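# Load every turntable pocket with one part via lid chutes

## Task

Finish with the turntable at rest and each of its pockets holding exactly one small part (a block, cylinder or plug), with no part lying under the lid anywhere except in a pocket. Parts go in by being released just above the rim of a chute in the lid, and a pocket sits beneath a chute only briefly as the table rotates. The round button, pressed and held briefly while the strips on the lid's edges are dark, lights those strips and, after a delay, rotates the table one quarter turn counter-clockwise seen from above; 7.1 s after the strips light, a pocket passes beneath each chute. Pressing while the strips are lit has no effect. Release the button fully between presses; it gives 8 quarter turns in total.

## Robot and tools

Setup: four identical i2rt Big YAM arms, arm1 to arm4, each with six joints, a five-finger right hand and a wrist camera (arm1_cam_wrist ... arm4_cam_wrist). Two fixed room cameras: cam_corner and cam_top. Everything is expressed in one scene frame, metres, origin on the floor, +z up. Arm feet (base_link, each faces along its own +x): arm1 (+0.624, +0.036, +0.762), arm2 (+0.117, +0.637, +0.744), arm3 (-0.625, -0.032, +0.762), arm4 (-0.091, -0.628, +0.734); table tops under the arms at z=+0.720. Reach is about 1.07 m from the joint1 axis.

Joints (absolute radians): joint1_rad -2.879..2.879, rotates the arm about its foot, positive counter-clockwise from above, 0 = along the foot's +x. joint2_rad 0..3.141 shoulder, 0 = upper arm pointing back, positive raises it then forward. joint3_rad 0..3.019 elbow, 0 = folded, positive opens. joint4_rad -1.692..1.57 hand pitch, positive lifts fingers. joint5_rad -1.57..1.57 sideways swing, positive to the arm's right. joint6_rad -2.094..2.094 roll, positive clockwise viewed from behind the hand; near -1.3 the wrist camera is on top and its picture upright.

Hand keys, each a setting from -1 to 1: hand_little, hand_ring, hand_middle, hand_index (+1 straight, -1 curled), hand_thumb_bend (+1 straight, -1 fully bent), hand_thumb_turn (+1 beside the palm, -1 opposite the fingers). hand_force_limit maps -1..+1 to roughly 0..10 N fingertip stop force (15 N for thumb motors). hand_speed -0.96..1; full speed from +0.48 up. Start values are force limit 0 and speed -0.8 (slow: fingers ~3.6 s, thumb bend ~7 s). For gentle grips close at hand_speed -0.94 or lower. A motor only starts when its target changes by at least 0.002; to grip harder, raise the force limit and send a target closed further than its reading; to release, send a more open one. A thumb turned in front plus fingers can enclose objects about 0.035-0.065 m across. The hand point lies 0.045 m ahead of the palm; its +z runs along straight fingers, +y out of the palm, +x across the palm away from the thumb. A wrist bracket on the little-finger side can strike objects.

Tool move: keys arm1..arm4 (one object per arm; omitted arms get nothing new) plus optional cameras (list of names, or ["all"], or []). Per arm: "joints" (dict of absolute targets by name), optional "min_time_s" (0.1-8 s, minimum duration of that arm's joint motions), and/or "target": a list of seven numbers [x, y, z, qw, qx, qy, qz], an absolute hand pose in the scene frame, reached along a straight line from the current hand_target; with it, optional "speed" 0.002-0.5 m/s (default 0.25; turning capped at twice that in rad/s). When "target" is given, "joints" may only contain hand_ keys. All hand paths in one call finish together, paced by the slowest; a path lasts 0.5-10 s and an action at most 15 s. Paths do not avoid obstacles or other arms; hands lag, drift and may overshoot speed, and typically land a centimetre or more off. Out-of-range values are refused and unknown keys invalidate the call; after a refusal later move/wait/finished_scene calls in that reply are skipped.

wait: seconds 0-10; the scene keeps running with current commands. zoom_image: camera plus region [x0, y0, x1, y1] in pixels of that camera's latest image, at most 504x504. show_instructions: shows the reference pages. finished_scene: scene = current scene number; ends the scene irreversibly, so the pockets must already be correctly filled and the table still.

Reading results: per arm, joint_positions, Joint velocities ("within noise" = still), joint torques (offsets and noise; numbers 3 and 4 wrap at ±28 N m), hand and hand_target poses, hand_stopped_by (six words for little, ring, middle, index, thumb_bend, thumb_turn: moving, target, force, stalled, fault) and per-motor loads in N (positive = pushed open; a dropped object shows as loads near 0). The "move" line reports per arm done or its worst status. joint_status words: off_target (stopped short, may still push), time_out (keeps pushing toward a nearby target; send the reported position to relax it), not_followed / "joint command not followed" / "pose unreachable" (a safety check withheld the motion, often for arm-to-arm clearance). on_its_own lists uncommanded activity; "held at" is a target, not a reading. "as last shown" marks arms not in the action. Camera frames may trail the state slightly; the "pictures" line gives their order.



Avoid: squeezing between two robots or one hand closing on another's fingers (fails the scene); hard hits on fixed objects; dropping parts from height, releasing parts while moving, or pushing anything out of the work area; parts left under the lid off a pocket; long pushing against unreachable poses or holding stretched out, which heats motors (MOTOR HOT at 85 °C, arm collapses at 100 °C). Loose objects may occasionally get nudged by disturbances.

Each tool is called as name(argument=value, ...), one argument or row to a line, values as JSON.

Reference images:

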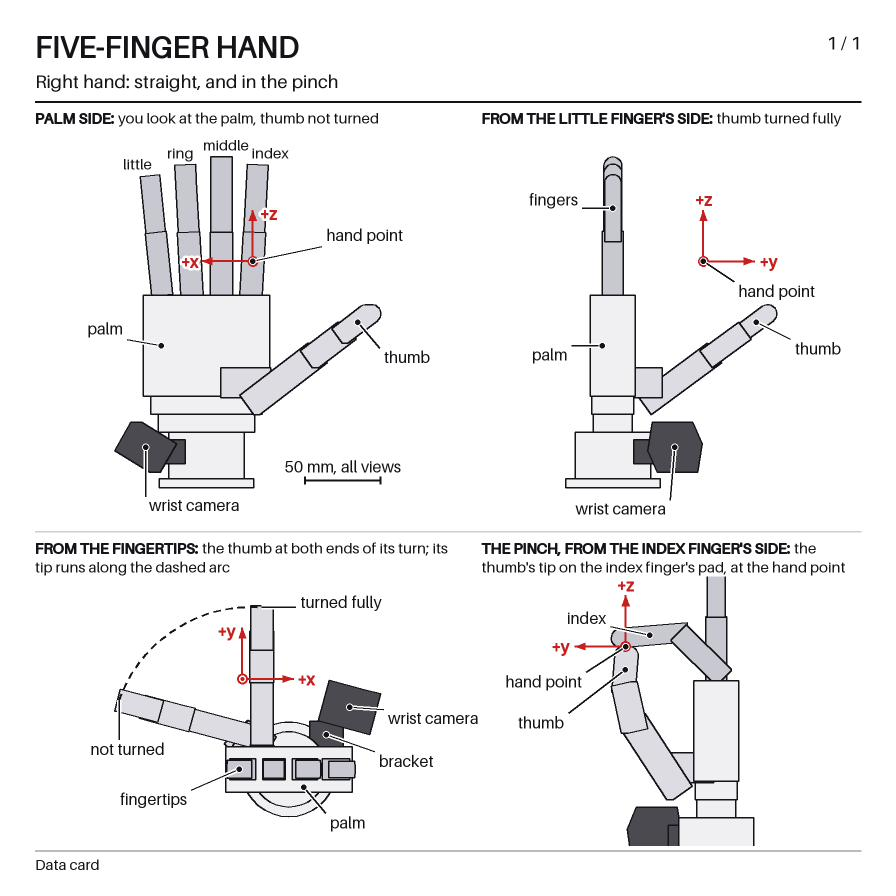

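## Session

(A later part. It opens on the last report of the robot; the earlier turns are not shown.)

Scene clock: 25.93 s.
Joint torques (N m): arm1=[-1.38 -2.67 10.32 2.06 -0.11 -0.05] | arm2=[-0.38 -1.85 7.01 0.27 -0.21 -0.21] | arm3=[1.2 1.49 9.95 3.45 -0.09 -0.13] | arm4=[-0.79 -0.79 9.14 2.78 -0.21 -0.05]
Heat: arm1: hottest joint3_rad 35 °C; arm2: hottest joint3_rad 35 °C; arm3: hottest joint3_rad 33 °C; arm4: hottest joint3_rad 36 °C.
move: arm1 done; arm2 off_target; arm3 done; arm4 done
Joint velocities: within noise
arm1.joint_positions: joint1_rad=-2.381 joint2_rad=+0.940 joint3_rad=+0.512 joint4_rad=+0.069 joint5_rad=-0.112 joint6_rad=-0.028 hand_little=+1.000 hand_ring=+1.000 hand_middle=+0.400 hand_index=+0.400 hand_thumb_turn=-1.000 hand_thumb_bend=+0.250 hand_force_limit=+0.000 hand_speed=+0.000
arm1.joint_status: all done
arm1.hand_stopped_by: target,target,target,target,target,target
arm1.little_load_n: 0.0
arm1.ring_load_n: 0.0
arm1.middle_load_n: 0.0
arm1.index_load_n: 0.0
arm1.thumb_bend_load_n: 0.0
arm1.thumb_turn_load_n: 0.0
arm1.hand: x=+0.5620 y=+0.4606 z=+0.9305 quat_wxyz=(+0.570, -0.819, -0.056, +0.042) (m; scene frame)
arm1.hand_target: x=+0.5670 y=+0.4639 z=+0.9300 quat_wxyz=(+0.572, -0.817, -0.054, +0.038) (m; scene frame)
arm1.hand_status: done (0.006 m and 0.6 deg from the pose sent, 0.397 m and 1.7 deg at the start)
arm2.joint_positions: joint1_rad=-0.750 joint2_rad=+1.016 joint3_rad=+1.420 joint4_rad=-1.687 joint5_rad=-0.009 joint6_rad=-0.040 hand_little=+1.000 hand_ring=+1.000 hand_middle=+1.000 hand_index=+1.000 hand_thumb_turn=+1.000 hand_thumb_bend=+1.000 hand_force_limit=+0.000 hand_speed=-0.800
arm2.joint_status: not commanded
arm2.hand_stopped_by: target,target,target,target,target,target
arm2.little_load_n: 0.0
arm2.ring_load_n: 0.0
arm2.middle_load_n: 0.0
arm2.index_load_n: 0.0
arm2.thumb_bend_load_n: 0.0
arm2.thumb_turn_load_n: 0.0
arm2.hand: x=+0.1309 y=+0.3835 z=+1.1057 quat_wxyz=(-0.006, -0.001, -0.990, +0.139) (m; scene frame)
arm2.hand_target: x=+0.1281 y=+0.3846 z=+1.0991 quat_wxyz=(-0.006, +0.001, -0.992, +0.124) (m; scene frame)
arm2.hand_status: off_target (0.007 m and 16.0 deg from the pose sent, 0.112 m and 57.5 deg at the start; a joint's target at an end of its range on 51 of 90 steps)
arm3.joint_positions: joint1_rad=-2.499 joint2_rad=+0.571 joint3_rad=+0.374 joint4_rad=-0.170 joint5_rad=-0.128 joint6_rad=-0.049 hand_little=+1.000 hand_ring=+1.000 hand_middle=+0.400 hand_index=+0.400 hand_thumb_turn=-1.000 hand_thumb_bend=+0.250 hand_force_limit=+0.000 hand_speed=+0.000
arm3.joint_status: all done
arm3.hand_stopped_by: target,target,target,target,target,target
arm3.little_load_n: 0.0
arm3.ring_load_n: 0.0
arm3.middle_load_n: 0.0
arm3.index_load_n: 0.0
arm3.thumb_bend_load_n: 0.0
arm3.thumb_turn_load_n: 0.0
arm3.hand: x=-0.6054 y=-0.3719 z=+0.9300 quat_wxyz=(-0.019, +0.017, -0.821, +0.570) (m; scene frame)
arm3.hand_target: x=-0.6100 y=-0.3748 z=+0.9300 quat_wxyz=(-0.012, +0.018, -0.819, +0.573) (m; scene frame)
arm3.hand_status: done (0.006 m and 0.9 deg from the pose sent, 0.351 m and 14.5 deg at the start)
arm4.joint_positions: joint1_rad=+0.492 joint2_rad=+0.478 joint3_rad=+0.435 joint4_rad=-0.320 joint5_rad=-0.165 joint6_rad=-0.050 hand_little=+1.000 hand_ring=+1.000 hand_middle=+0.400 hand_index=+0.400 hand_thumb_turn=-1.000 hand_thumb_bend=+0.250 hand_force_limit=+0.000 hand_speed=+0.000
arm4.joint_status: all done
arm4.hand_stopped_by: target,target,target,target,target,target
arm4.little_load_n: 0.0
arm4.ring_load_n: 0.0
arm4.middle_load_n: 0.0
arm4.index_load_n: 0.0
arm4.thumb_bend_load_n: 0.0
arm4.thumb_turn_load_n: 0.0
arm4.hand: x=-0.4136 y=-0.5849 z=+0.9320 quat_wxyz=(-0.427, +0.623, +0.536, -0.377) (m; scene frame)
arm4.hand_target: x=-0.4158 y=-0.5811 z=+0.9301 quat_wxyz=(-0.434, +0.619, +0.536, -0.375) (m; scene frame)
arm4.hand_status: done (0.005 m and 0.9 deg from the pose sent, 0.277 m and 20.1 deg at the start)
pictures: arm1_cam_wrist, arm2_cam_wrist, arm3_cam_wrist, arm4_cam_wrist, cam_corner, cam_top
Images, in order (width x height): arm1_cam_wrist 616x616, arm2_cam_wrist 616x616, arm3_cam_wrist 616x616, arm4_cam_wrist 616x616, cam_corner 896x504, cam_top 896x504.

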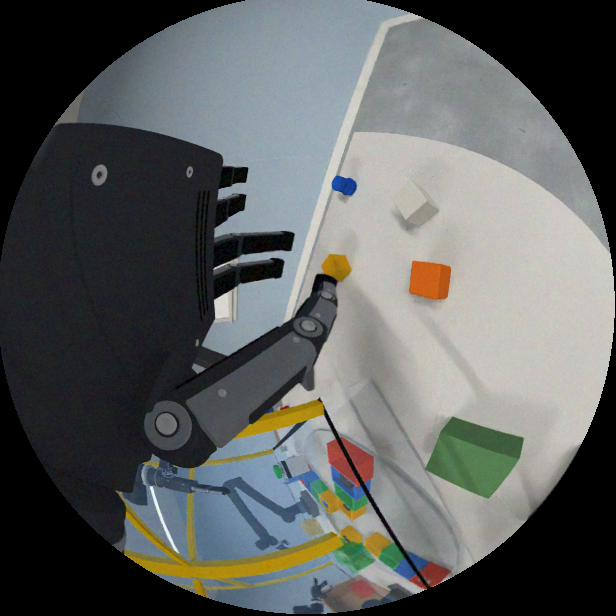

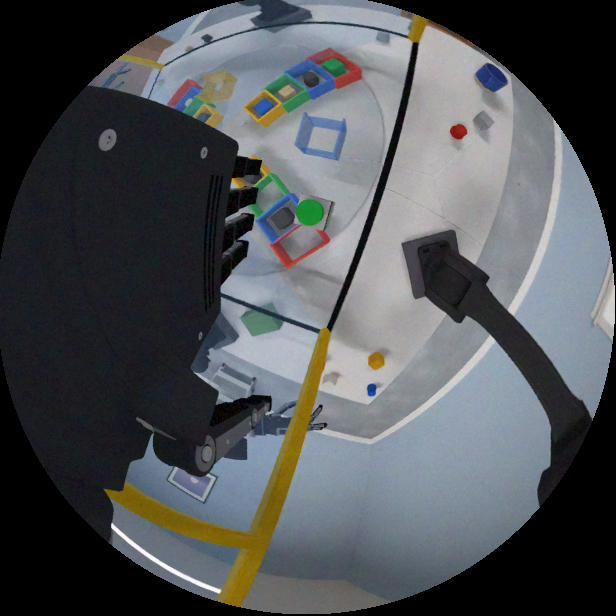

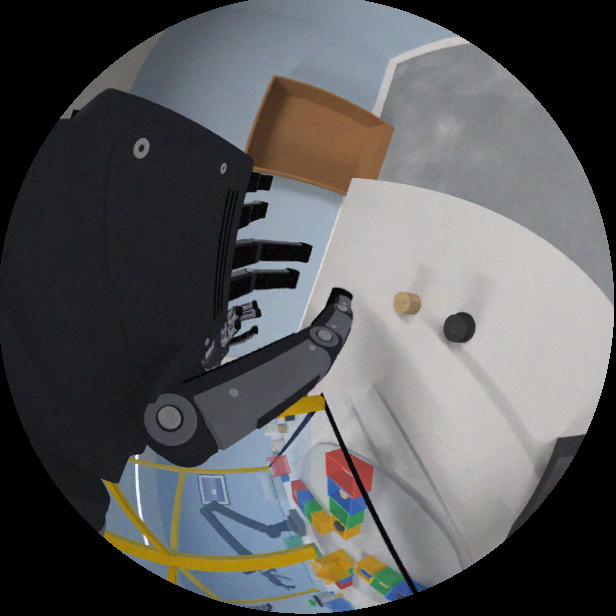

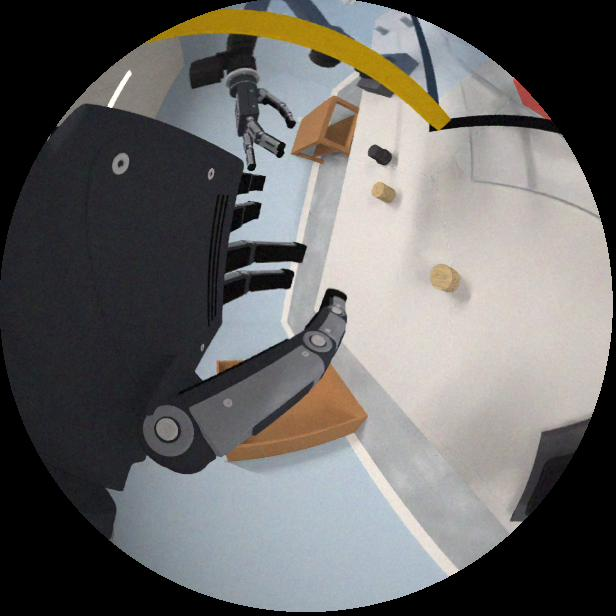

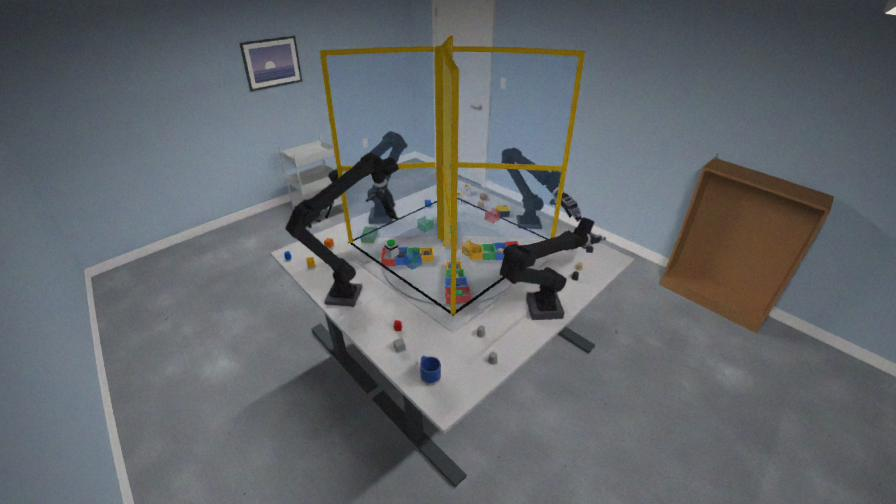

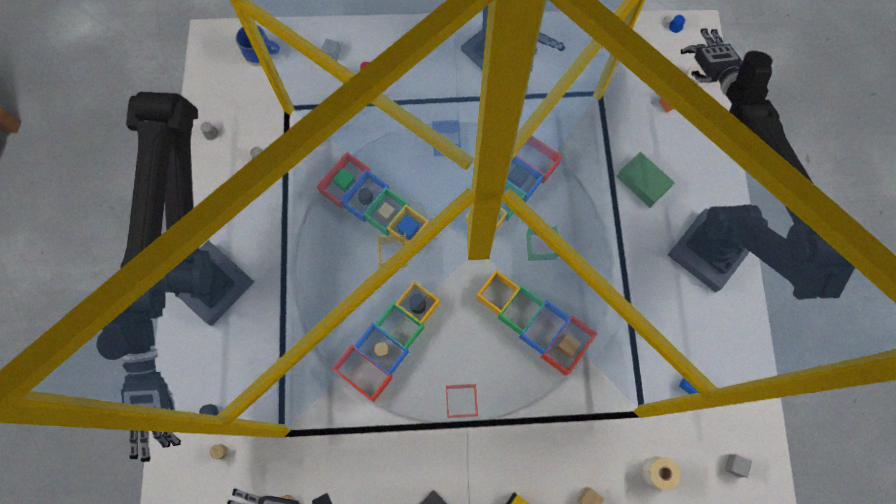

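move(
  arm1={"target":[0.5668,0.4573,0.81,0.5553,-0.7931,-0.2051,0.1436],"joints":{"hand_index":0.6,"hand_middle":0.6}},
  arm2={"target":[0.115,0.385,1.06,0,0,-0.992,0.124]},
  arm3={"target":[-0.5936,-0.3285,0.805,-0.0125,0.0178,-0.8191,0.5735]},
  arm4={"target":[-0.40,-0.5795,0.805,-0.4336,0.6192,0.5363,-0.3755]},
  cameras=["all"],
)

Scene clock: 33.07 s.
Joint torques (N m): arm1=[-1.26 -4.72 7.02 1.88 -0.28 -0.06] | arm2=[-0.32 -3.43 7.1 0.9 -0.18 -0.2] | arm3=[3.02 3.08 8.62 3.18 0.09 0.11] | arm4=[-0.85 -0.79 8.17 2.82 -0.22 -0.07]
Heat: arm1: hottest joint3_rad 36 °C; arm2: hottest joint3_rad 35 °C; arm3: hottest joint3_rad 34 °C; arm4: hottest joint3_rad 37 °C.
move: arm1 done; arm2 done; arm3 done; arm4 done
Joint velocities: within noise
arm1.joint_positions: joint1_rad=-2.558 joint2_rad=+1.361 joint3_rad=+0.409 joint4_rad=+0.515 joint5_rad=-0.623 joint6_rad=-0.250 hand_little=+1.000 hand_ring=+1.000 hand_middle=+0.600 hand_index=+0.600 hand_thumb_turn=-1.000 hand_thumb_bend=+0.250 hand_force_limit=+0.000 hand_speed=+0.000
arm1.joint_status: all done
arm1.hand_stopped_by: target,target,target,target,target,target
arm1.little_load_n: 0.0
arm1.ring_load_n: 0.0
arm1.middle_load_n: 0.0
arm1.index_load_n: 0.0
arm1.thumb_bend_load_n: 0.0
arm1.thumb_turn_load_n: 0.0
arm1.hand: x=+0.5611 y=+0.4554 z=+0.8123 quat_wxyz=(+0.553, -0.794, -0.206, +0.149) (m; scene frame)
arm1.hand_target: x=+0.5668 y=+0.4572 z=+0.8101 quat_wxyz=(+0.555, -0.793, -0.205, +0.143) (m; scene frame)
arm1.hand_status: done (0.006 m and 0.7 deg from the pose sent, 0.121 m and 21.0 deg at the start)
arm2.joint_positions: joint1_rad=-0.794 joint2_rad=+1.005 joint3_rad=+1.296 joint4_rad=-1.609 joint5_rad=-0.009 joint6_rad=-0.083 hand_little=+1.000 hand_ring=+1.000 hand_middle=+1.000 hand_index=+1.000 hand_thumb_turn=+1.000 hand_thumb_bend=+1.000 hand_force_limit=+0.000 hand_speed=-0.800
arm2.joint_status: not commanded
arm2.hand_stopped_by: target,target,target,target,target,target
arm2.little_load_n: 0.0
arm2.ring_load_n: -0.5
arm2.middle_load_n: 0.0
arm2.index_load_n: 0.0
arm2.thumb_bend_load_n: 0.0
arm2.thumb_turn_load_n: 0.0
arm2.hand: x=+0.1180 y=+0.3833 z=+1.0626 quat_wxyz=(-0.001, -0.001, -0.993, +0.121) (m; scene frame)
arm2.hand_target: x=+0.1151 y=+0.3849 z=+1.0600 quat_wxyz=(+0.000, +0.000, -0.992, +0.124) (m; scene frame)
arm2.hand_status: done (0.004 m and 0.4 deg from the pose sent, 0.048 m and 1.8 deg at the start)
arm3.joint_positions: joint1_rad=-2.451 joint2_rad=+0.596 joint3_rad=+0.026 joint4_rad=+0.209 joint5_rad=-0.064 joint6_rad=-0.049 hand_little=+1.000 hand_ring=+1.000 hand_middle=+0.400 hand_index=+0.400 hand_thumb_turn=-1.000 hand_thumb_bend=+0.250 hand_force_limit=+0.000 hand_speed=+0.000
arm3.joint_status: not commanded
arm3.hand_stopped_by: target,target,target,target,target,target
arm3.little_load_n: 0.0
arm3.ring_load_n: 0.0
arm3.middle_load_n: 0.0
arm3.index_load_n: 0.0
arm3.thumb_bend_load_n: 0.0
arm3.thumb_turn_load_n: 0.0
arm3.hand: x=-0.5979 y=-0.3280 z=+0.8055 quat_wxyz=(-0.006, +0.019, -0.820, +0.572) (m; scene frame)
arm3.hand_target: x=-0.5937 y=-0.3283 z=+0.8052 quat_wxyz=(-0.012, +0.018, -0.819, +0.573) (m; scene frame)
arm3.hand_status: done (0.004 m and 0.8 deg from the pose sent, 0.133 m and 0.8 deg at the start)
arm4.joint_positions: joint1_rad=+0.450 joint2_rad=+0.602 joint3_rad=+0.119 joint4_rad=+0.117 joint5_rad=-0.204 joint6_rad=-0.062 hand_little=+1.000 hand_ring=+1.000 hand_middle=+0.400 hand_index=+0.400 hand_thumb_turn=-1.000 hand_thumb_bend=+0.250 hand_force_limit=+0.000 hand_speed=+0.000
arm4.joint_status: not commanded
arm4.hand_stopped_by: target,target,target,target,target,target
arm4.little_load_n: 0.0
arm4.ring_load_n: 0.0
arm4.middle_load_n: 0.0
arm4.index_load_n: 0.0
arm4.thumb_bend_load_n: 0.0
arm4.thumb_turn_load_n: 0.0
arm4.hand: x=-0.4000 y=-0.5827 z=+0.8070 quat_wxyz=(-0.427, +0.624, +0.535, -0.378) (m; scene frame)
arm4.hand_target: x=-0.3999 y=-0.5796 z=+0.8052 quat_wxyz=(-0.434, +0.619, +0.536, -0.375) (m; scene frame)
arm4.hand_status: done (0.004 m and 1.0 deg from the pose sent, 0.128 m and 0.9 deg at the start)
pictures: arm1_cam_wrist, arm2_cam_wrist, arm3_cam_wrist, arm4_cam_wrist, cam_corner, cam_top
Images, in order (width x height): arm1_cam_wrist 616x616, arm2_cam_wrist 616x616, arm3_cam_wrist 616x616, arm4_cam_wrist 616x616, cam_corner 896x504, cam_top 896x504.

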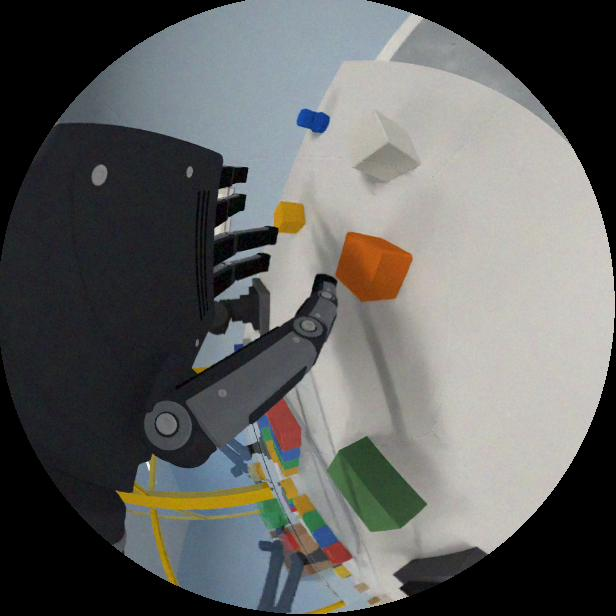

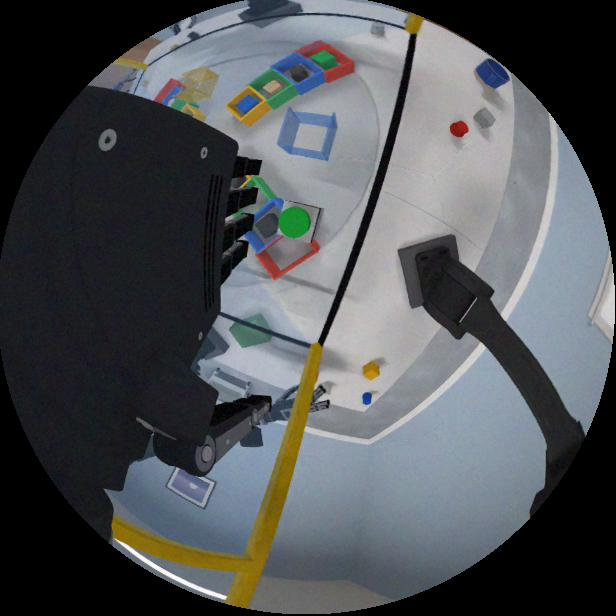

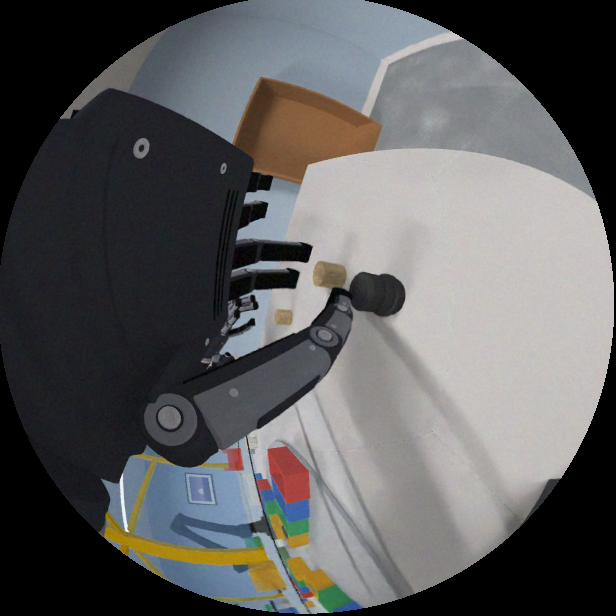

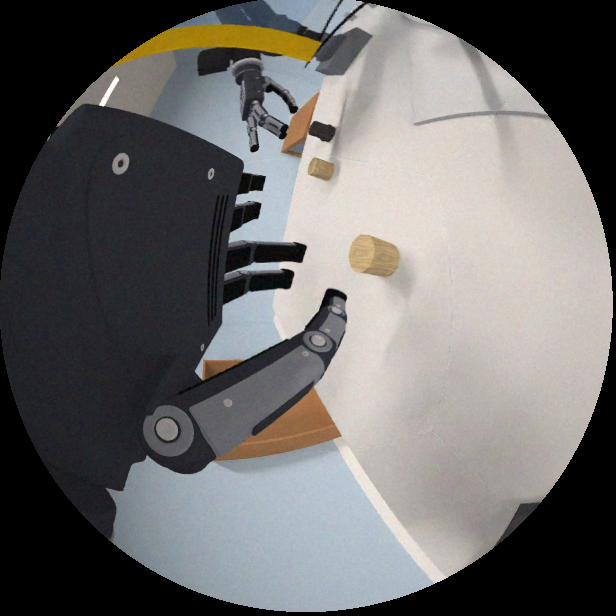

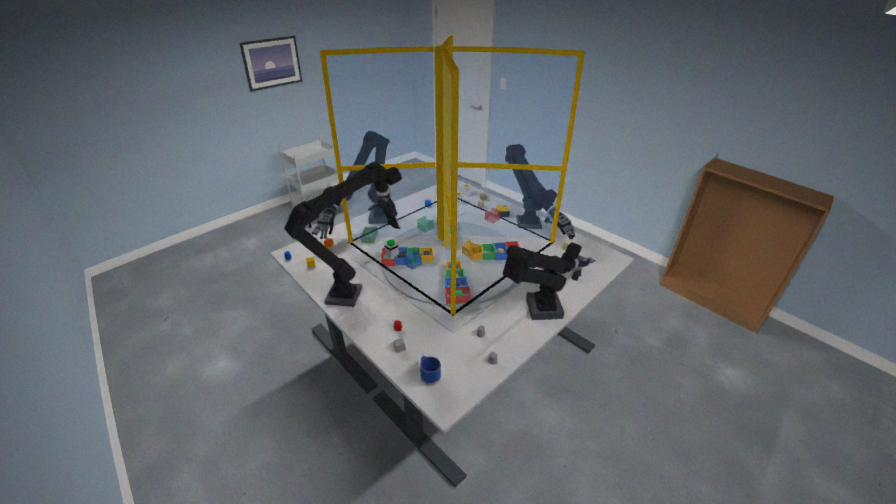

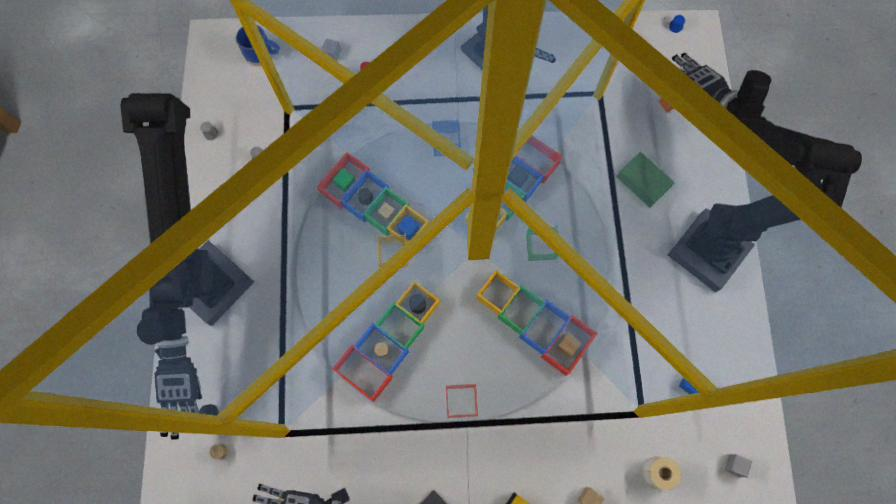

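zoom_image(
  camera="arm1_cam_wrist",
  region=[310, 210, 430, 320],
)

zoom_image(
  camera="arm2_cam_wrist",
  region=[220, 90, 360, 300],
)

Scaled by 4.200 from the camera's 616x616 image, which has a finer 880x880 frame.

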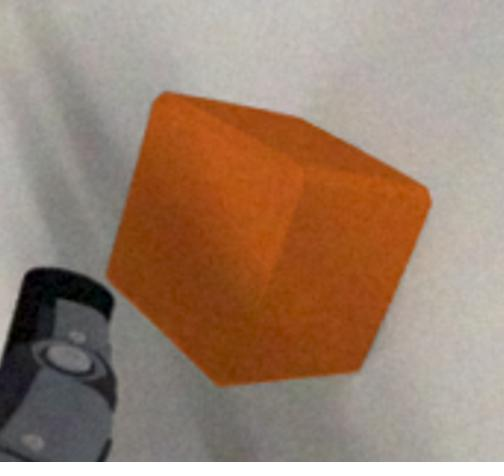

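Scaled by 2.400 from the camera's 616x616 image, which has a finer 880x880 frame.

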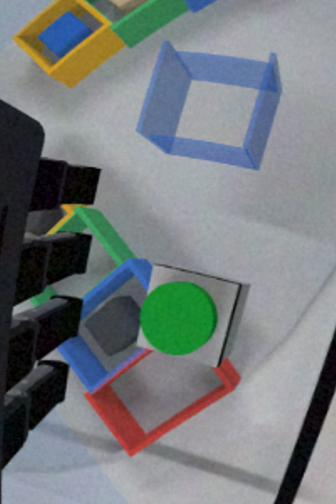

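move(
  arm1={"target":[0.579,0.460,0.80,0.5525,-0.7891,-0.2085,0.1460],"speed":0.15},
  arm2={"target":[0.112,0.387,1.015,0,0,-0.992,0.124],"speed":0.15},
  arm3={"target":[-0.588,-0.3266,0.80,-0.0125,0.0178,-0.8191,0.5735],"speed":0.15,"joints":{"hand_index":0.6,"hand_middle":0.6}},
  arm4={"target":[-0.4121,-0.5545,0.80,-0.4336,0.6192,0.5363,-0.3755],"speed":0.15,"joints":{"hand_index":0.5,"hand_middle":0.5}},
  cameras=["arm1_cam_wrist","arm2_cam_wrist","arm3_cam_wrist","arm4_cam_wrist"],
)

Scene clock: 43.13 s.
Joint torques (N m): arm1=[-1.32 -5.13 7.5 1.84 -0.31 -0.06] | arm2=[-0.26 -3.02 7.21 0.92 -0.25 -0.21] | arm3=[3.19 2.61 8.5 3.22 0.09 0.1] | arm4=[-0.85 -1.79 9.61 2.74 -0.27 -0.08]
Heat: arm1: hottest joint3_rad 35 °C; arm2: hottest joint3_rad 36 °C; arm3: hottest joint3_rad 35 °C; arm4: hottest joint3_rad 36 °C.
move: arm1 done; arm2 done; arm3 done; arm4 off_target
Joint velocities: within noise
arm1.joint_positions: joint1_rad=-2.600 joint2_rad=+1.414 joint3_rad=+0.409 joint4_rad=+0.540 joint5_rad=-0.671 joint6_rad=-0.278 hand_little=+1.000 hand_ring=+1.000 hand_middle=+0.600 hand_index=+0.600 hand_thumb_turn=-1.000 hand_thumb_bend=+0.250 hand_force_limit=+0.000 hand_speed=+0.000
arm1.joint_status: not commanded
arm1.hand_stopped_by: target,target,target,target,target,target
arm1.little_load_n: 0.0
arm1.ring_load_n: 0.0
arm1.middle_load_n: 0.0
arm1.index_load_n: 0.0
arm1.thumb_bend_load_n: 0.0
arm1.thumb_turn_load_n: 0.0
arm1.hand: x=+0.5725 y=+0.4536 z=+0.7985 quat_wxyz=(+0.548, -0.795, -0.209, +0.153) (m; scene frame)
arm1.hand_target: x=+0.5790 y=+0.4598 z=+0.8001 quat_wxyz=(+0.554, -0.792, -0.209, +0.146) (m; scene frame)
arm1.hand_status: done (0.009 m and 1.1 deg from the pose sent, 0.022 m and 0.5 deg at the start)
arm2.joint_positions: joint1_rad=-0.809 joint2_rad=+0.974 joint3_rad=+1.157 joint4_rad=-1.501 joint5_rad=-0.011 joint6_rad=-0.097 hand_little=+1.000 hand_ring=+1.000 hand_middle=+1.000 hand_index=+1.000 hand_thumb_turn=+1.000 hand_thumb_bend=+1.000 hand_force_limit=+0.000 hand_speed=-0.800
arm2.joint_status: not commanded
arm2.hand_stopped_by: target,target,target,target,target,target
arm2.little_load_n: 0.0
arm2.ring_load_n: 0.0
arm2.middle_load_n: 0.0
arm2.index_load_n: 0.0
arm2.thumb_bend_load_n: 0.0
arm2.thumb_turn_load_n: 0.0
arm2.hand: x=+0.1146 y=+0.3854 z=+1.0179 quat_wxyz=(+0.000, -0.001, -0.993, +0.121) (m; scene frame)
arm2.hand_target: x=+0.1120 y=+0.3870 z=+1.0150 quat_wxyz=(+0.000, +0.000, -0.992, +0.124) (m; scene frame)
arm2.hand_status: done (0.004 m and 0.3 deg from the pose sent, 0.048 m and 0.4 deg at the start)
arm3.joint_positions: joint1_rad=-2.411 joint2_rad=+0.613 joint3_rad=+0.011 joint4_rad=+0.240 joint5_rad=-0.026 joint6_rad=-0.036 hand_little=+1.000 hand_ring=+1.000 hand_middle=+0.600 hand_index=+0.600 hand_thumb_turn=-1.000 hand_thumb_bend=+0.250 hand_force_limit=+0.000 hand_speed=+0.000
arm3.joint_status: all done
arm3.hand_stopped_by: target,target,target,target,target,target
arm3.little_load_n: 0.0
arm3.ring_load_n: 0.0
arm3.middle_load_n: 0.0
arm3.index_load_n: 0.0
arm3.thumb_bend_load_n: 0.0
arm3.thumb_turn_load_n: 0.0
arm3.hand: x=-0.5924 y=-0.3260 z=+0.8001 quat_wxyz=(-0.006, +0.019, -0.820, +0.571) (m; scene frame)
arm3.hand_target: x=-0.5881 y=-0.3264 z=+0.8003 quat_wxyz=(-0.012, +0.018, -0.819, +0.573) (m; scene frame)
arm3.hand_status: done (0.004 m and 0.9 deg from the pose sent, 0.011 m and 0.8 deg at the start)
arm4.joint_positions: joint1_rad=+0.341 joint2_rad=+0.775 joint3_rad=+0.119 joint4_rad=+0.252 joint5_rad=-0.305 joint6_rad=-0.101 hand_little=+1.000 hand_ring=+1.000 hand_middle=+0.500 hand_index=+0.500 hand_thumb_turn=-1.000 hand_thumb_bend=+0.250 hand_force_limit=+0.000 hand_speed=+0.000
arm4.joint_status: all done
arm4.hand_stopped_by: target,target,target,target,target,target
arm4.little_load_n: 0.0
arm4.ring_load_n: 0.0
arm4.middle_load_n: 0.0
arm4.index_load_n: 0.0
arm4.thumb_bend_load_n: 0.0
arm4.thumb_turn_load_n: 0.0
arm4.hand: x=-0.4027 y=-0.5625 z=+0.7881 quat_wxyz=(-0.416, +0.631, +0.537, -0.374) (m; scene frame)
arm4.hand_target: x=-0.4114 y=-0.5547 z=+0.8005 quat_wxyz=(-0.434, +0.619, +0.536, -0.375) (m; scene frame)
arm4.hand_status: off_target (0.017 m and 2.5 deg from the pose sent, 0.031 m and 1.0 deg at the start)
pictures: arm1_cam_wrist, arm2_cam_wrist, arm3_cam_wrist, arm4_cam_wrist
Images, in order (width x height): arm1_cam_wrist 616x616, arm2_cam_wrist 616x616, arm3_cam_wrist 616x616, arm4_cam_wrist 616x616.

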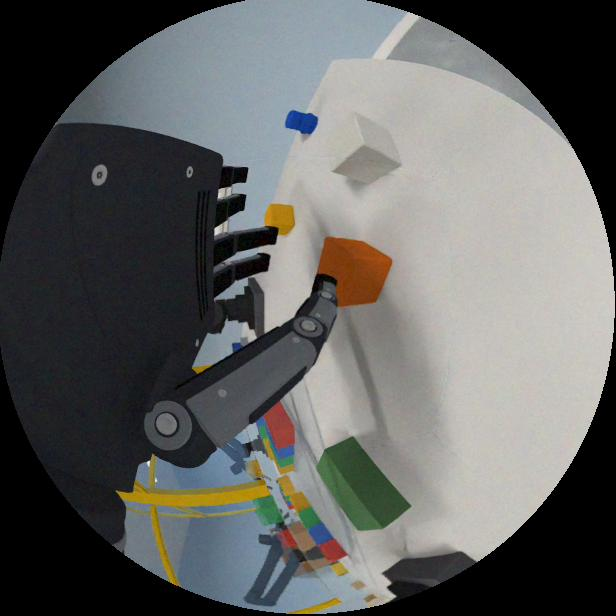

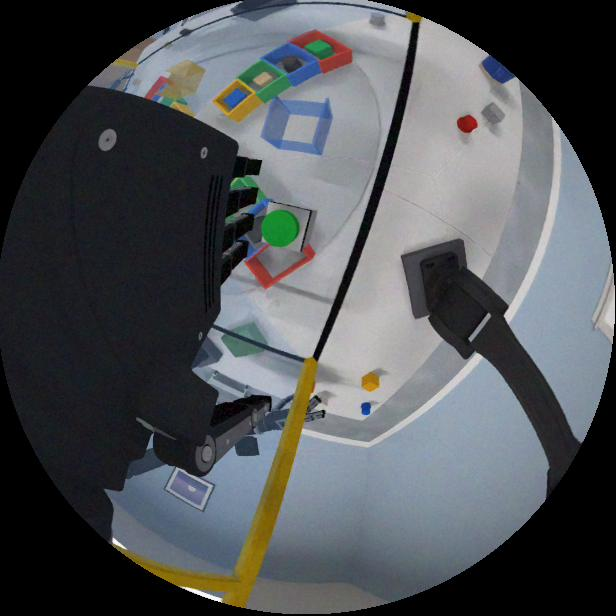

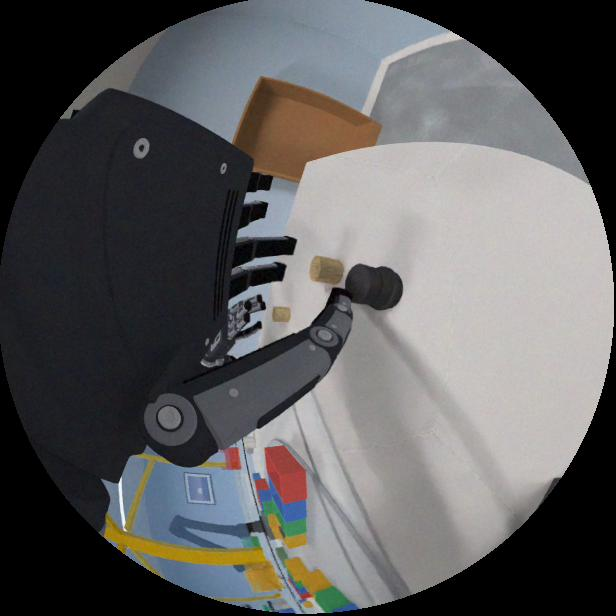

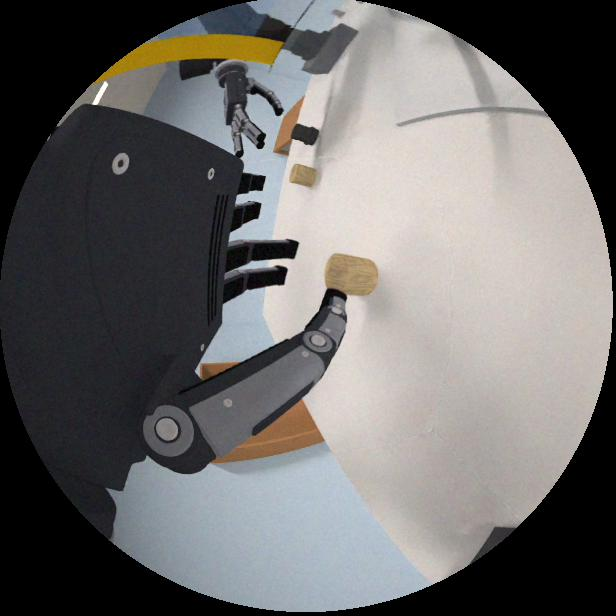

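move(
  arm4={"target":[-0.4121,-0.5545,0.79,-0.4336,0.6192,0.5363,-0.3755],"speed":0.1},
  arm1={"target":[0.580,0.464,0.79,0.5525,-0.7891,-0.2085,0.1460],"speed":0.1},
  cameras=["arm1_cam_wrist","arm4_cam_wrist"],
)

Scene clock: 44.60 s.
Joint torques (N m): arm1=[-1.49 -5.36 7.38 1.77 -0.32 -0.06] | arm2=[-0.32 -3.25 7.24 0.88 -0.24 -0.18] | arm3=[3.14 2.37 8.49 3.15 0.07 0.11] | arm4=[-0.79 -2.2 7.91 2.8 -0.25 -0.07]
Heat: arm1: hottest joint3_rad 35 °C; arm2: hottest joint3_rad 36 °C; arm3: hottest joint3_rad 35 °C; arm4: hottest joint3_rad 36 °C.
move: arm1 off_target; arm4 done
Joint velocities: within noise
arm1.joint_positions: joint1_rad=-2.600 joint2_rad=+1.462 joint3_rad=+0.409 joint4_rad=+0.585 joint5_rad=-0.671 joint6_rad=-0.279 hand_little=+1.000 hand_ring=+1.000 hand_middle=+0.600 hand_index=+0.600 hand_thumb_turn=-1.000 hand_thumb_bend=+0.250 hand_force_limit=+0.000 hand_speed=+0.000
arm1.joint_status: not commanded
arm1.hand_stopped_by: target,target,target,target,target,target
arm1.little_load_n: 0.0
arm1.ring_load_n: 0.0
arm1.middle_load_n: 0.0
arm1.index_load_n: 0.0
arm1.thumb_bend_load_n: 0.0
arm1.thumb_turn_load_n: 0.0
arm1.hand: x=+0.5730 y=+0.4557 z=+0.7874 quat_wxyz=(+0.547, -0.796, -0.209, +0.154) (m; scene frame)
arm1.hand_target: x=+0.5800 y=+0.4638 z=+0.7901 quat_wxyz=(+0.554, -0.792, -0.209, +0.146) (m; scene frame)
arm1.hand_status: off_target (0.011 m and 1.3 deg from the pose sent, 0.015 m and 1.1 deg at the start)
arm2, arm3: as last shown
arm2.middle_load_n: -0.5
arm3.joint_positions: joint1_rad=-2.411 joint2_rad=+0.613 joint3_rad=+0.011 joint4_rad=+0.240 joint5_rad=-0.026 joint6_rad=-0.035 hand_little=+1.000 hand_ring=+1.000 hand_middle=+0.600 hand_index=+0.600 hand_thumb_turn=-1.000 hand_thumb_bend=+0.250 hand_force_limit=+0.000 hand_speed=+0.000
arm3.hand: x=-0.5924 y=-0.3260 z=+0.8000 quat_wxyz=(-0.006, +0.019, -0.821, +0.571) (m; scene frame)
arm3.hand_target: x=-0.5881 y=-0.3264 z=+0.8002 quat_wxyz=(-0.013, +0.018, -0.819, +0.573) (m; scene frame)
arm4.joint_positions: joint1_rad=+0.341 joint2_rad=+0.836 joint3_rad=+0.119 joint4_rad=+0.330 joint5_rad=-0.305 joint6_rad=-0.102 hand_little=+1.000 hand_ring=+1.000 hand_middle=+0.500 hand_index=+0.500 hand_thumb_turn=-1.000 hand_thumb_bend=+0.250 hand_force_limit=+0.000 hand_speed=+0.000
arm4.joint_status: not commanded
arm4.hand_stopped_by: target,target,target,target,target,target
arm4.little_load_n: 0.0
arm4.ring_load_n: 0.0
arm4.middle_load_n: 0.0
arm4.index_load_n: 0.0
arm4.thumb_bend_load_n: 0.0
arm4.thumb_turn_load_n: 0.0
arm4.hand: x=-0.4092 y=-0.5592 z=+0.7866 quat_wxyz=(-0.422, +0.627, +0.536, -0.376) (m; scene frame)
arm4.hand_target: x=-0.4120 y=-0.5546 z=+0.7901 quat_wxyz=(-0.433, +0.619, +0.536, -0.375) (m; scene frame)
arm4.hand_status: done (0.007 m and 1.6 deg from the pose sent, 0.013 m and 2.5 deg at the start)
pictures: arm1_cam_wrist, arm4_cam_wrist
Images, in order (width x height): arm1_cam_wrist 616x616, arm4_cam_wrist 616x616.

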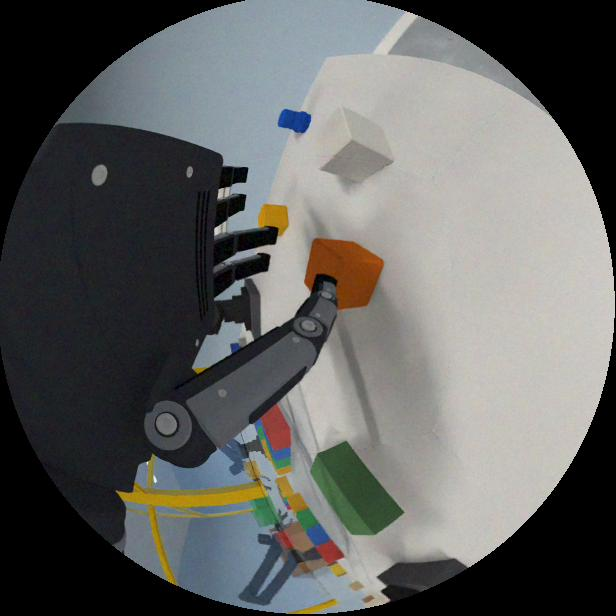

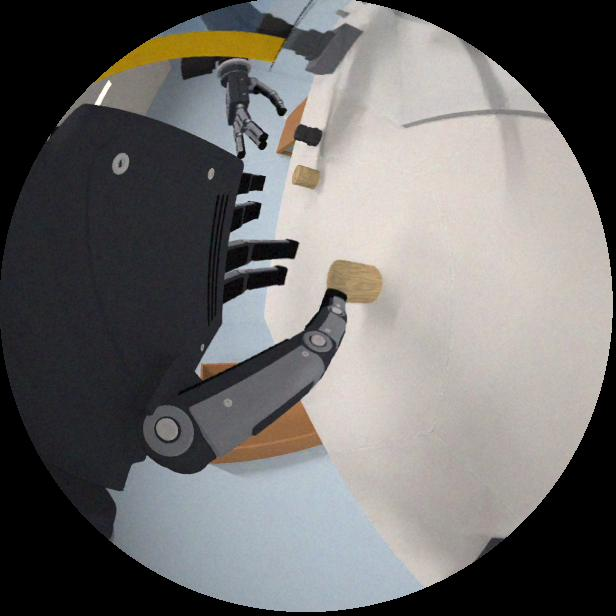

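move(
  arm1={"target":[0.580,0.464,0.749,0.5525,-0.7891,-0.2085,0.1460],"speed":0.1},
  arm3={"target":[-0.588,-0.3266,0.752,-0.0125,0.0178,-0.8191,0.5735],"speed":0.1},
  arm4={"target":[-0.418,-0.554,0.748,-0.4336,0.6192,0.5363,-0.3755],"speed":0.1},
  cameras=["arm1_cam_wrist","arm3_cam_wrist","arm4_cam_wrist"],
)

Scene clock: 47.23 s.
Joint torques (N m): arm1=[-1.2 -6.42 4.55 1.89 -0.27 -0.01] | arm2=[-0.56 -3.02 7.3 0.88 -0.22 -0.19] | arm3=[2.02 1.67 8.73 2.4 0.01 -0.03] | arm4=[0.15 -3.66 4.68 2.71 -0.26 -0.02]
Heat: arm1: hottest joint3_rad 35 °C; arm2: hottest joint3_rad 36 °C; arm3: hottest joint3_rad 35 °C; arm4: hottest joint3_rad 36 °C.
move: arm1 done; arm3 not_followed; arm4 done
Joint velocities: within noise
arm1.joint_positions: joint1_rad=-2.600 joint2_rad=+1.636 joint3_rad=+0.409 joint4_rad=+0.775 joint5_rad=-0.671 joint6_rad=-0.281 hand_little=+1.000 hand_ring=+1.000 hand_middle=+0.600 hand_index=+0.600 hand_thumb_turn=-1.000 hand_thumb_bend=+0.250 hand_force_limit=+0.000 hand_speed=+0.000
arm1.joint_status: not commanded
arm1.hand_stopped_by: target,target,target,target,target,target
arm1.little_load_n: 0.0
arm1.ring_load_n: 0.0
arm1.middle_load_n: 0.0
arm1.index_load_n: 0.0
arm1.thumb_bend_load_n: 0.0
arm1.thumb_turn_load_n: 0.0
arm1.hand: x=+0.5750 y=+0.4640 z=+0.7522 quat_wxyz=(+0.553, -0.791, -0.212, +0.150) (m; scene frame)
arm1.hand_target: x=+0.5799 y=+0.4639 z=+0.7491 quat_wxyz=(+0.554, -0.792, -0.209, +0.147) (m; scene frame)
arm1.hand_status: done (0.006 m and 0.6 deg from the pose sent, 0.040 m and 1.3 deg at the start)
arm2: as last shown
arm2.middle_load_n: 0.0
arm3.joint_positions: joint1_rad=-2.411 joint2_rad=+0.613 joint3_rad=+0.011 joint4_rad=+0.240 joint5_rad=-0.026 joint6_rad=-0.035 hand_little=+1.000 hand_ring=+1.000 hand_middle=+0.600 hand_index=+0.600 hand_thumb_turn=-1.000 hand_thumb_bend=+0.250 hand_force_limit=+0.000 hand_speed=+0.000
arm3.joint_status: not commanded
arm3.hand_stopped_by: target,target,target,target,target,target
arm3.little_load_n: 0.0
arm3.ring_load_n: 0.0
arm3.middle_load_n: 0.0
arm3.index_load_n: 0.0
arm3.thumb_bend_load_n: 0.5
arm3.thumb_turn_load_n: 0.0
arm3.hand: x=-0.5924 y=-0.3260 z=+0.8001 quat_wxyz=(-0.006, +0.019, -0.820, +0.571) (m; scene frame)
arm3.hand_target: x=-0.5924 y=-0.3260 z=+0.8001 quat_wxyz=(-0.006, +0.019, -0.820, +0.571) (m; scene frame)
arm3.hand_status: not_followed (0.048 m and 0.8 deg from the pose sent, 0.048 m and 0.8 deg at the start; a joint's target at an end of its range on 14 of 16 steps)
arm4.joint_positions: joint1_rad=+0.341 joint2_rad=+1.191 joint3_rad=+0.084 joint4_rad=+0.731 joint5_rad=-0.294 joint6_rad=-0.104 hand_little=+1.000 hand_ring=+1.000 hand_middle=+0.500 hand_index=+0.500 hand_thumb_turn=-1.000 hand_thumb_bend=+0.250 hand_force_limit=+0.000 hand_speed=+0.000
arm4.joint_status: not commanded
arm4.hand_stopped_by: target,target,target,target,target,target
arm4.little_load_n: 0.0
arm4.ring_load_n: 0.0
arm4.middle_load_n: -0.5
arm4.index_load_n: 0.0
arm4.thumb_bend_load_n: 0.0
arm4.thumb_turn_load_n: -0.5
arm4.hand: x=-0.4189 y=-0.5521 z=+0.7484 quat_wxyz=(-0.430, +0.626, +0.533, -0.374) (m; scene frame)
arm4.hand_target: x=-0.4180 y=-0.5540 z=+0.7481 quat_wxyz=(-0.433, +0.619, +0.536, -0.375) (m; scene frame)
arm4.hand_status: done (0.002 m and 1.0 deg from the pose sent, 0.040 m and 1.6 deg at the start)
pictures: arm1_cam_wrist, arm3_cam_wrist, arm4_cam_wrist
pose unreachable (arm3 arm): on one or more control steps of this call this arm could not follow its commanded pose, so it was not sent that pose on those steps. On the call's last step it was still not sent that pose. It may still have moved: this result reports where it is.
cause: moving toward the commanded pose would bring two parts of the arm too close to each other.
Images, in order (width x height): arm1_cam_wrist 616x616, arm3_cam_wrist 616x616, arm4_cam_wrist 616x616.

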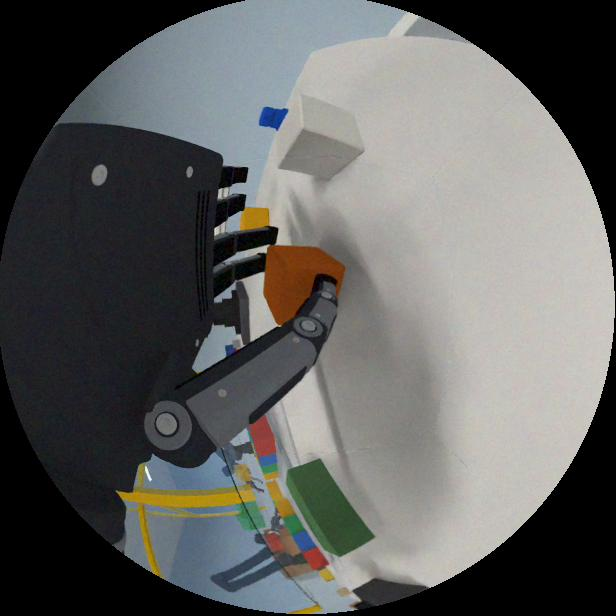

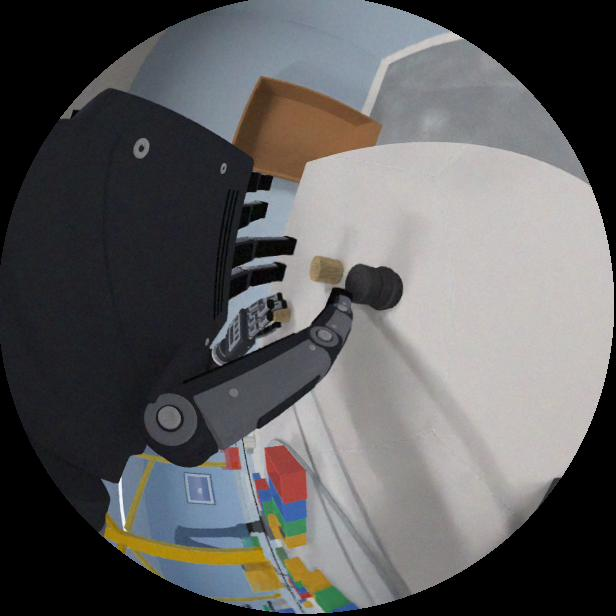

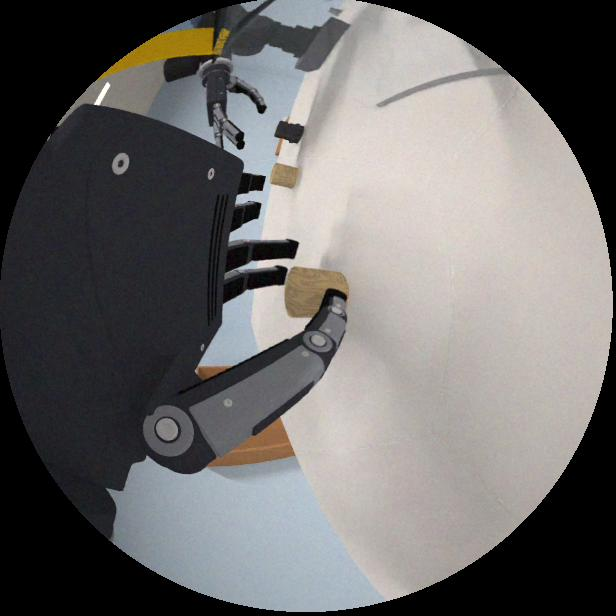

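move(
  arm1={"joints":{"hand_index":-0.3,"hand_middle":-0.3,"hand_speed":-0.9,"hand_force_limit":-0.2}},
  arm3={"target":[-0.56,-0.4235,0.80,-0.0125,0.0178,-0.8191,0.5735],"speed":0.1,"joints":{"hand_index":0.5,"hand_middle":0.5}},
  arm4={"joints":{"hand_index":-0.3,"hand_middle":-0.3,"hand_speed":-0.9,"hand_force_limit":-0.2}},
  cameras=["arm1_cam_wrist","arm3_cam_wrist","arm4_cam_wrist"],
)

Scene clock: 51.83 s.
Joint torques (N m): arm1=[-1.32 -6.3 4.63 1.78 -0.21 -0.01] | arm2=[-0.26 -3.08 7.19 0.88 -0.24 -0.2] | arm3=[3.31 -2.08 8.66 3.12 0.12 0.1] | arm4=[0.15 -3.72 4.68 2.69 -0.23 -0.02]
Heat: arm1: hottest joint3_rad 35 °C; arm2: hottest joint3_rad 36 °C; arm3: hottest joint3_rad 35 °C; arm4: hottest joint3_rad 36 °C.
move: arm1 off_target; arm3 off_target; arm4 off_target
Joint velocities: within noise
arm1.joint_positions: joint1_rad=-2.600 joint2_rad=+1.636 joint3_rad=+0.409 joint4_rad=+0.779 joint5_rad=-0.673 joint6_rad=-0.281 hand_little=+1.000 hand_ring=+1.000 hand_middle=+0.332 hand_index=+0.304 hand_thumb_turn=-1.000 hand_thumb_bend=+0.252 hand_force_limit=-0.200 hand_speed=-0.900
arm1.joint_status: hand_middle off_target (ended at +0.332, target -0.300); hand_index off_target (ended at +0.304, target -0.300); the others done
arm1.hand_stopped_by: target,target,force,force,target,target
arm1.little_load_n: 0.0
arm1.ring_load_n: 0.0
arm1.middle_load_n: 1.0
arm1.index_load_n: 6.0
arm1.thumb_bend_load_n: 9.0
arm1.thumb_turn_load_n: 0.0
arm1.hand: x=+0.5748 y=+0.4644 z=+0.7529 quat_wxyz=(+0.555, -0.790, -0.213, +0.150) (m; scene frame)
arm1.hand_target: x=+0.5799 y=+0.4640 z=+0.7491 quat_wxyz=(+0.554, -0.792, -0.209, +0.147) (m; scene frame)
arm1.hand_status: not commanded
arm2: as last shown
arm3.joint_positions: joint1_rad=-2.297 joint2_rad=+1.226 joint3_rad=+0.194 joint4_rad=+0.642 joint5_rad=+0.081 joint6_rad=+0.005 hand_little=+1.000 hand_ring=+1.000 hand_middle=+0.500 hand_index=+0.500 hand_thumb_turn=-1.000 hand_thumb_bend=+0.250 hand_force_limit=+0.000 hand_speed=+0.000
arm3.joint_status: all done
arm3.hand_stopped_by: target,target,target,target,target,target
arm3.little_load_n: 0.0
arm3.ring_load_n: 0.0
arm3.middle_load_n: 0.0
arm3.index_load_n: 0.0
arm3.thumb_bend_load_n: 0.0
arm3.thumb_turn_load_n: 0.0
arm3.hand: x=-0.5673 y=-0.4083 z=+0.7889 quat_wxyz=(-0.005, +0.020, -0.828, +0.560) (m; scene frame)
arm3.hand_target: x=-0.5602 y=-0.4227 z=+0.8005 quat_wxyz=(-0.013, +0.018, -0.819, +0.573) (m; scene frame)
arm3.hand_status: off_target (0.020 m and 2.1 deg from the pose sent, 0.103 m and 0.8 deg at the start)
arm4.joint_positions: joint1_rad=+0.341 joint2_rad=+1.191 joint3_rad=+0.084 joint4_rad=+0.734 joint5_rad=-0.295 joint6_rad=-0.104 hand_little=+1.000 hand_ring=+1.000 hand_middle=+0.111 hand_index=+0.148 hand_thumb_turn=-1.000 hand_thumb_bend=+0.252 hand_force_limit=-0.200 hand_speed=-0.900
arm4.joint_status: hand_middle off_target (ended at +0.111, target -0.300); hand_index off_target (ended at +0.148, target -0.300); the others done
arm4.hand_stopped_by: target,target,force,force,target,target
arm4.little_load_n: 0.0
arm4.ring_load_n: 0.0
arm4.middle_load_n: 5.5
arm4.index_load_n: 2.5
arm4.thumb_bend_load_n: 6.0
arm4.thumb_turn_load_n: 1.0
arm4.hand: x=-0.4193 y=-0.5521 z=+0.7490 quat_wxyz=(-0.430, +0.625, +0.533, -0.375) (m; scene frame)
arm4.hand_target: x=-0.4180 y=-0.5540 z=+0.7480 quat_wxyz=(-0.433, +0.619, +0.537, -0.375) (m; scene frame)
arm4.hand_status: not commanded
pictures: arm1_cam_wrist, arm3_cam_wrist, arm4_cam_wrist
Images, in order (width x height): arm1_cam_wrist 616x616, arm3_cam_wrist 616x616, arm4_cam_wrist 616x616.

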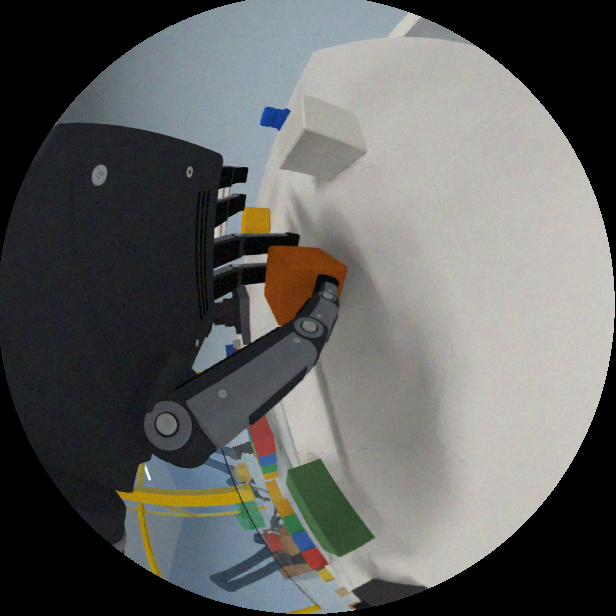

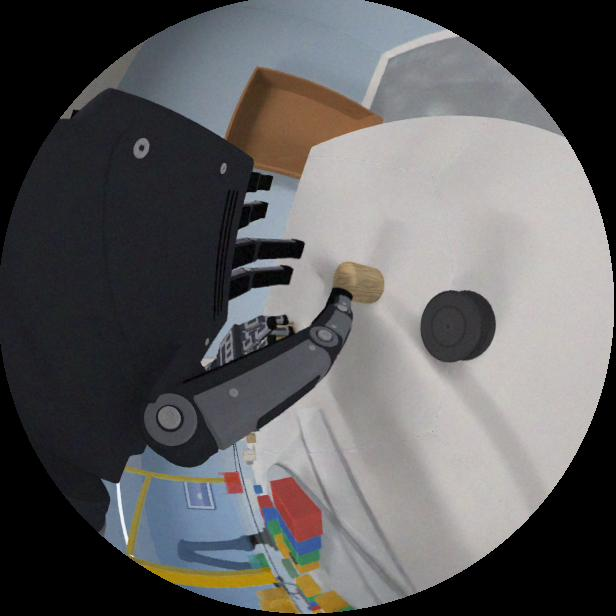

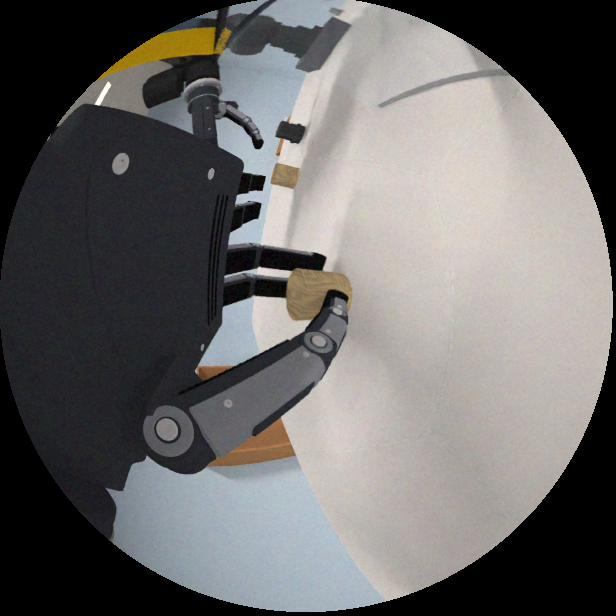

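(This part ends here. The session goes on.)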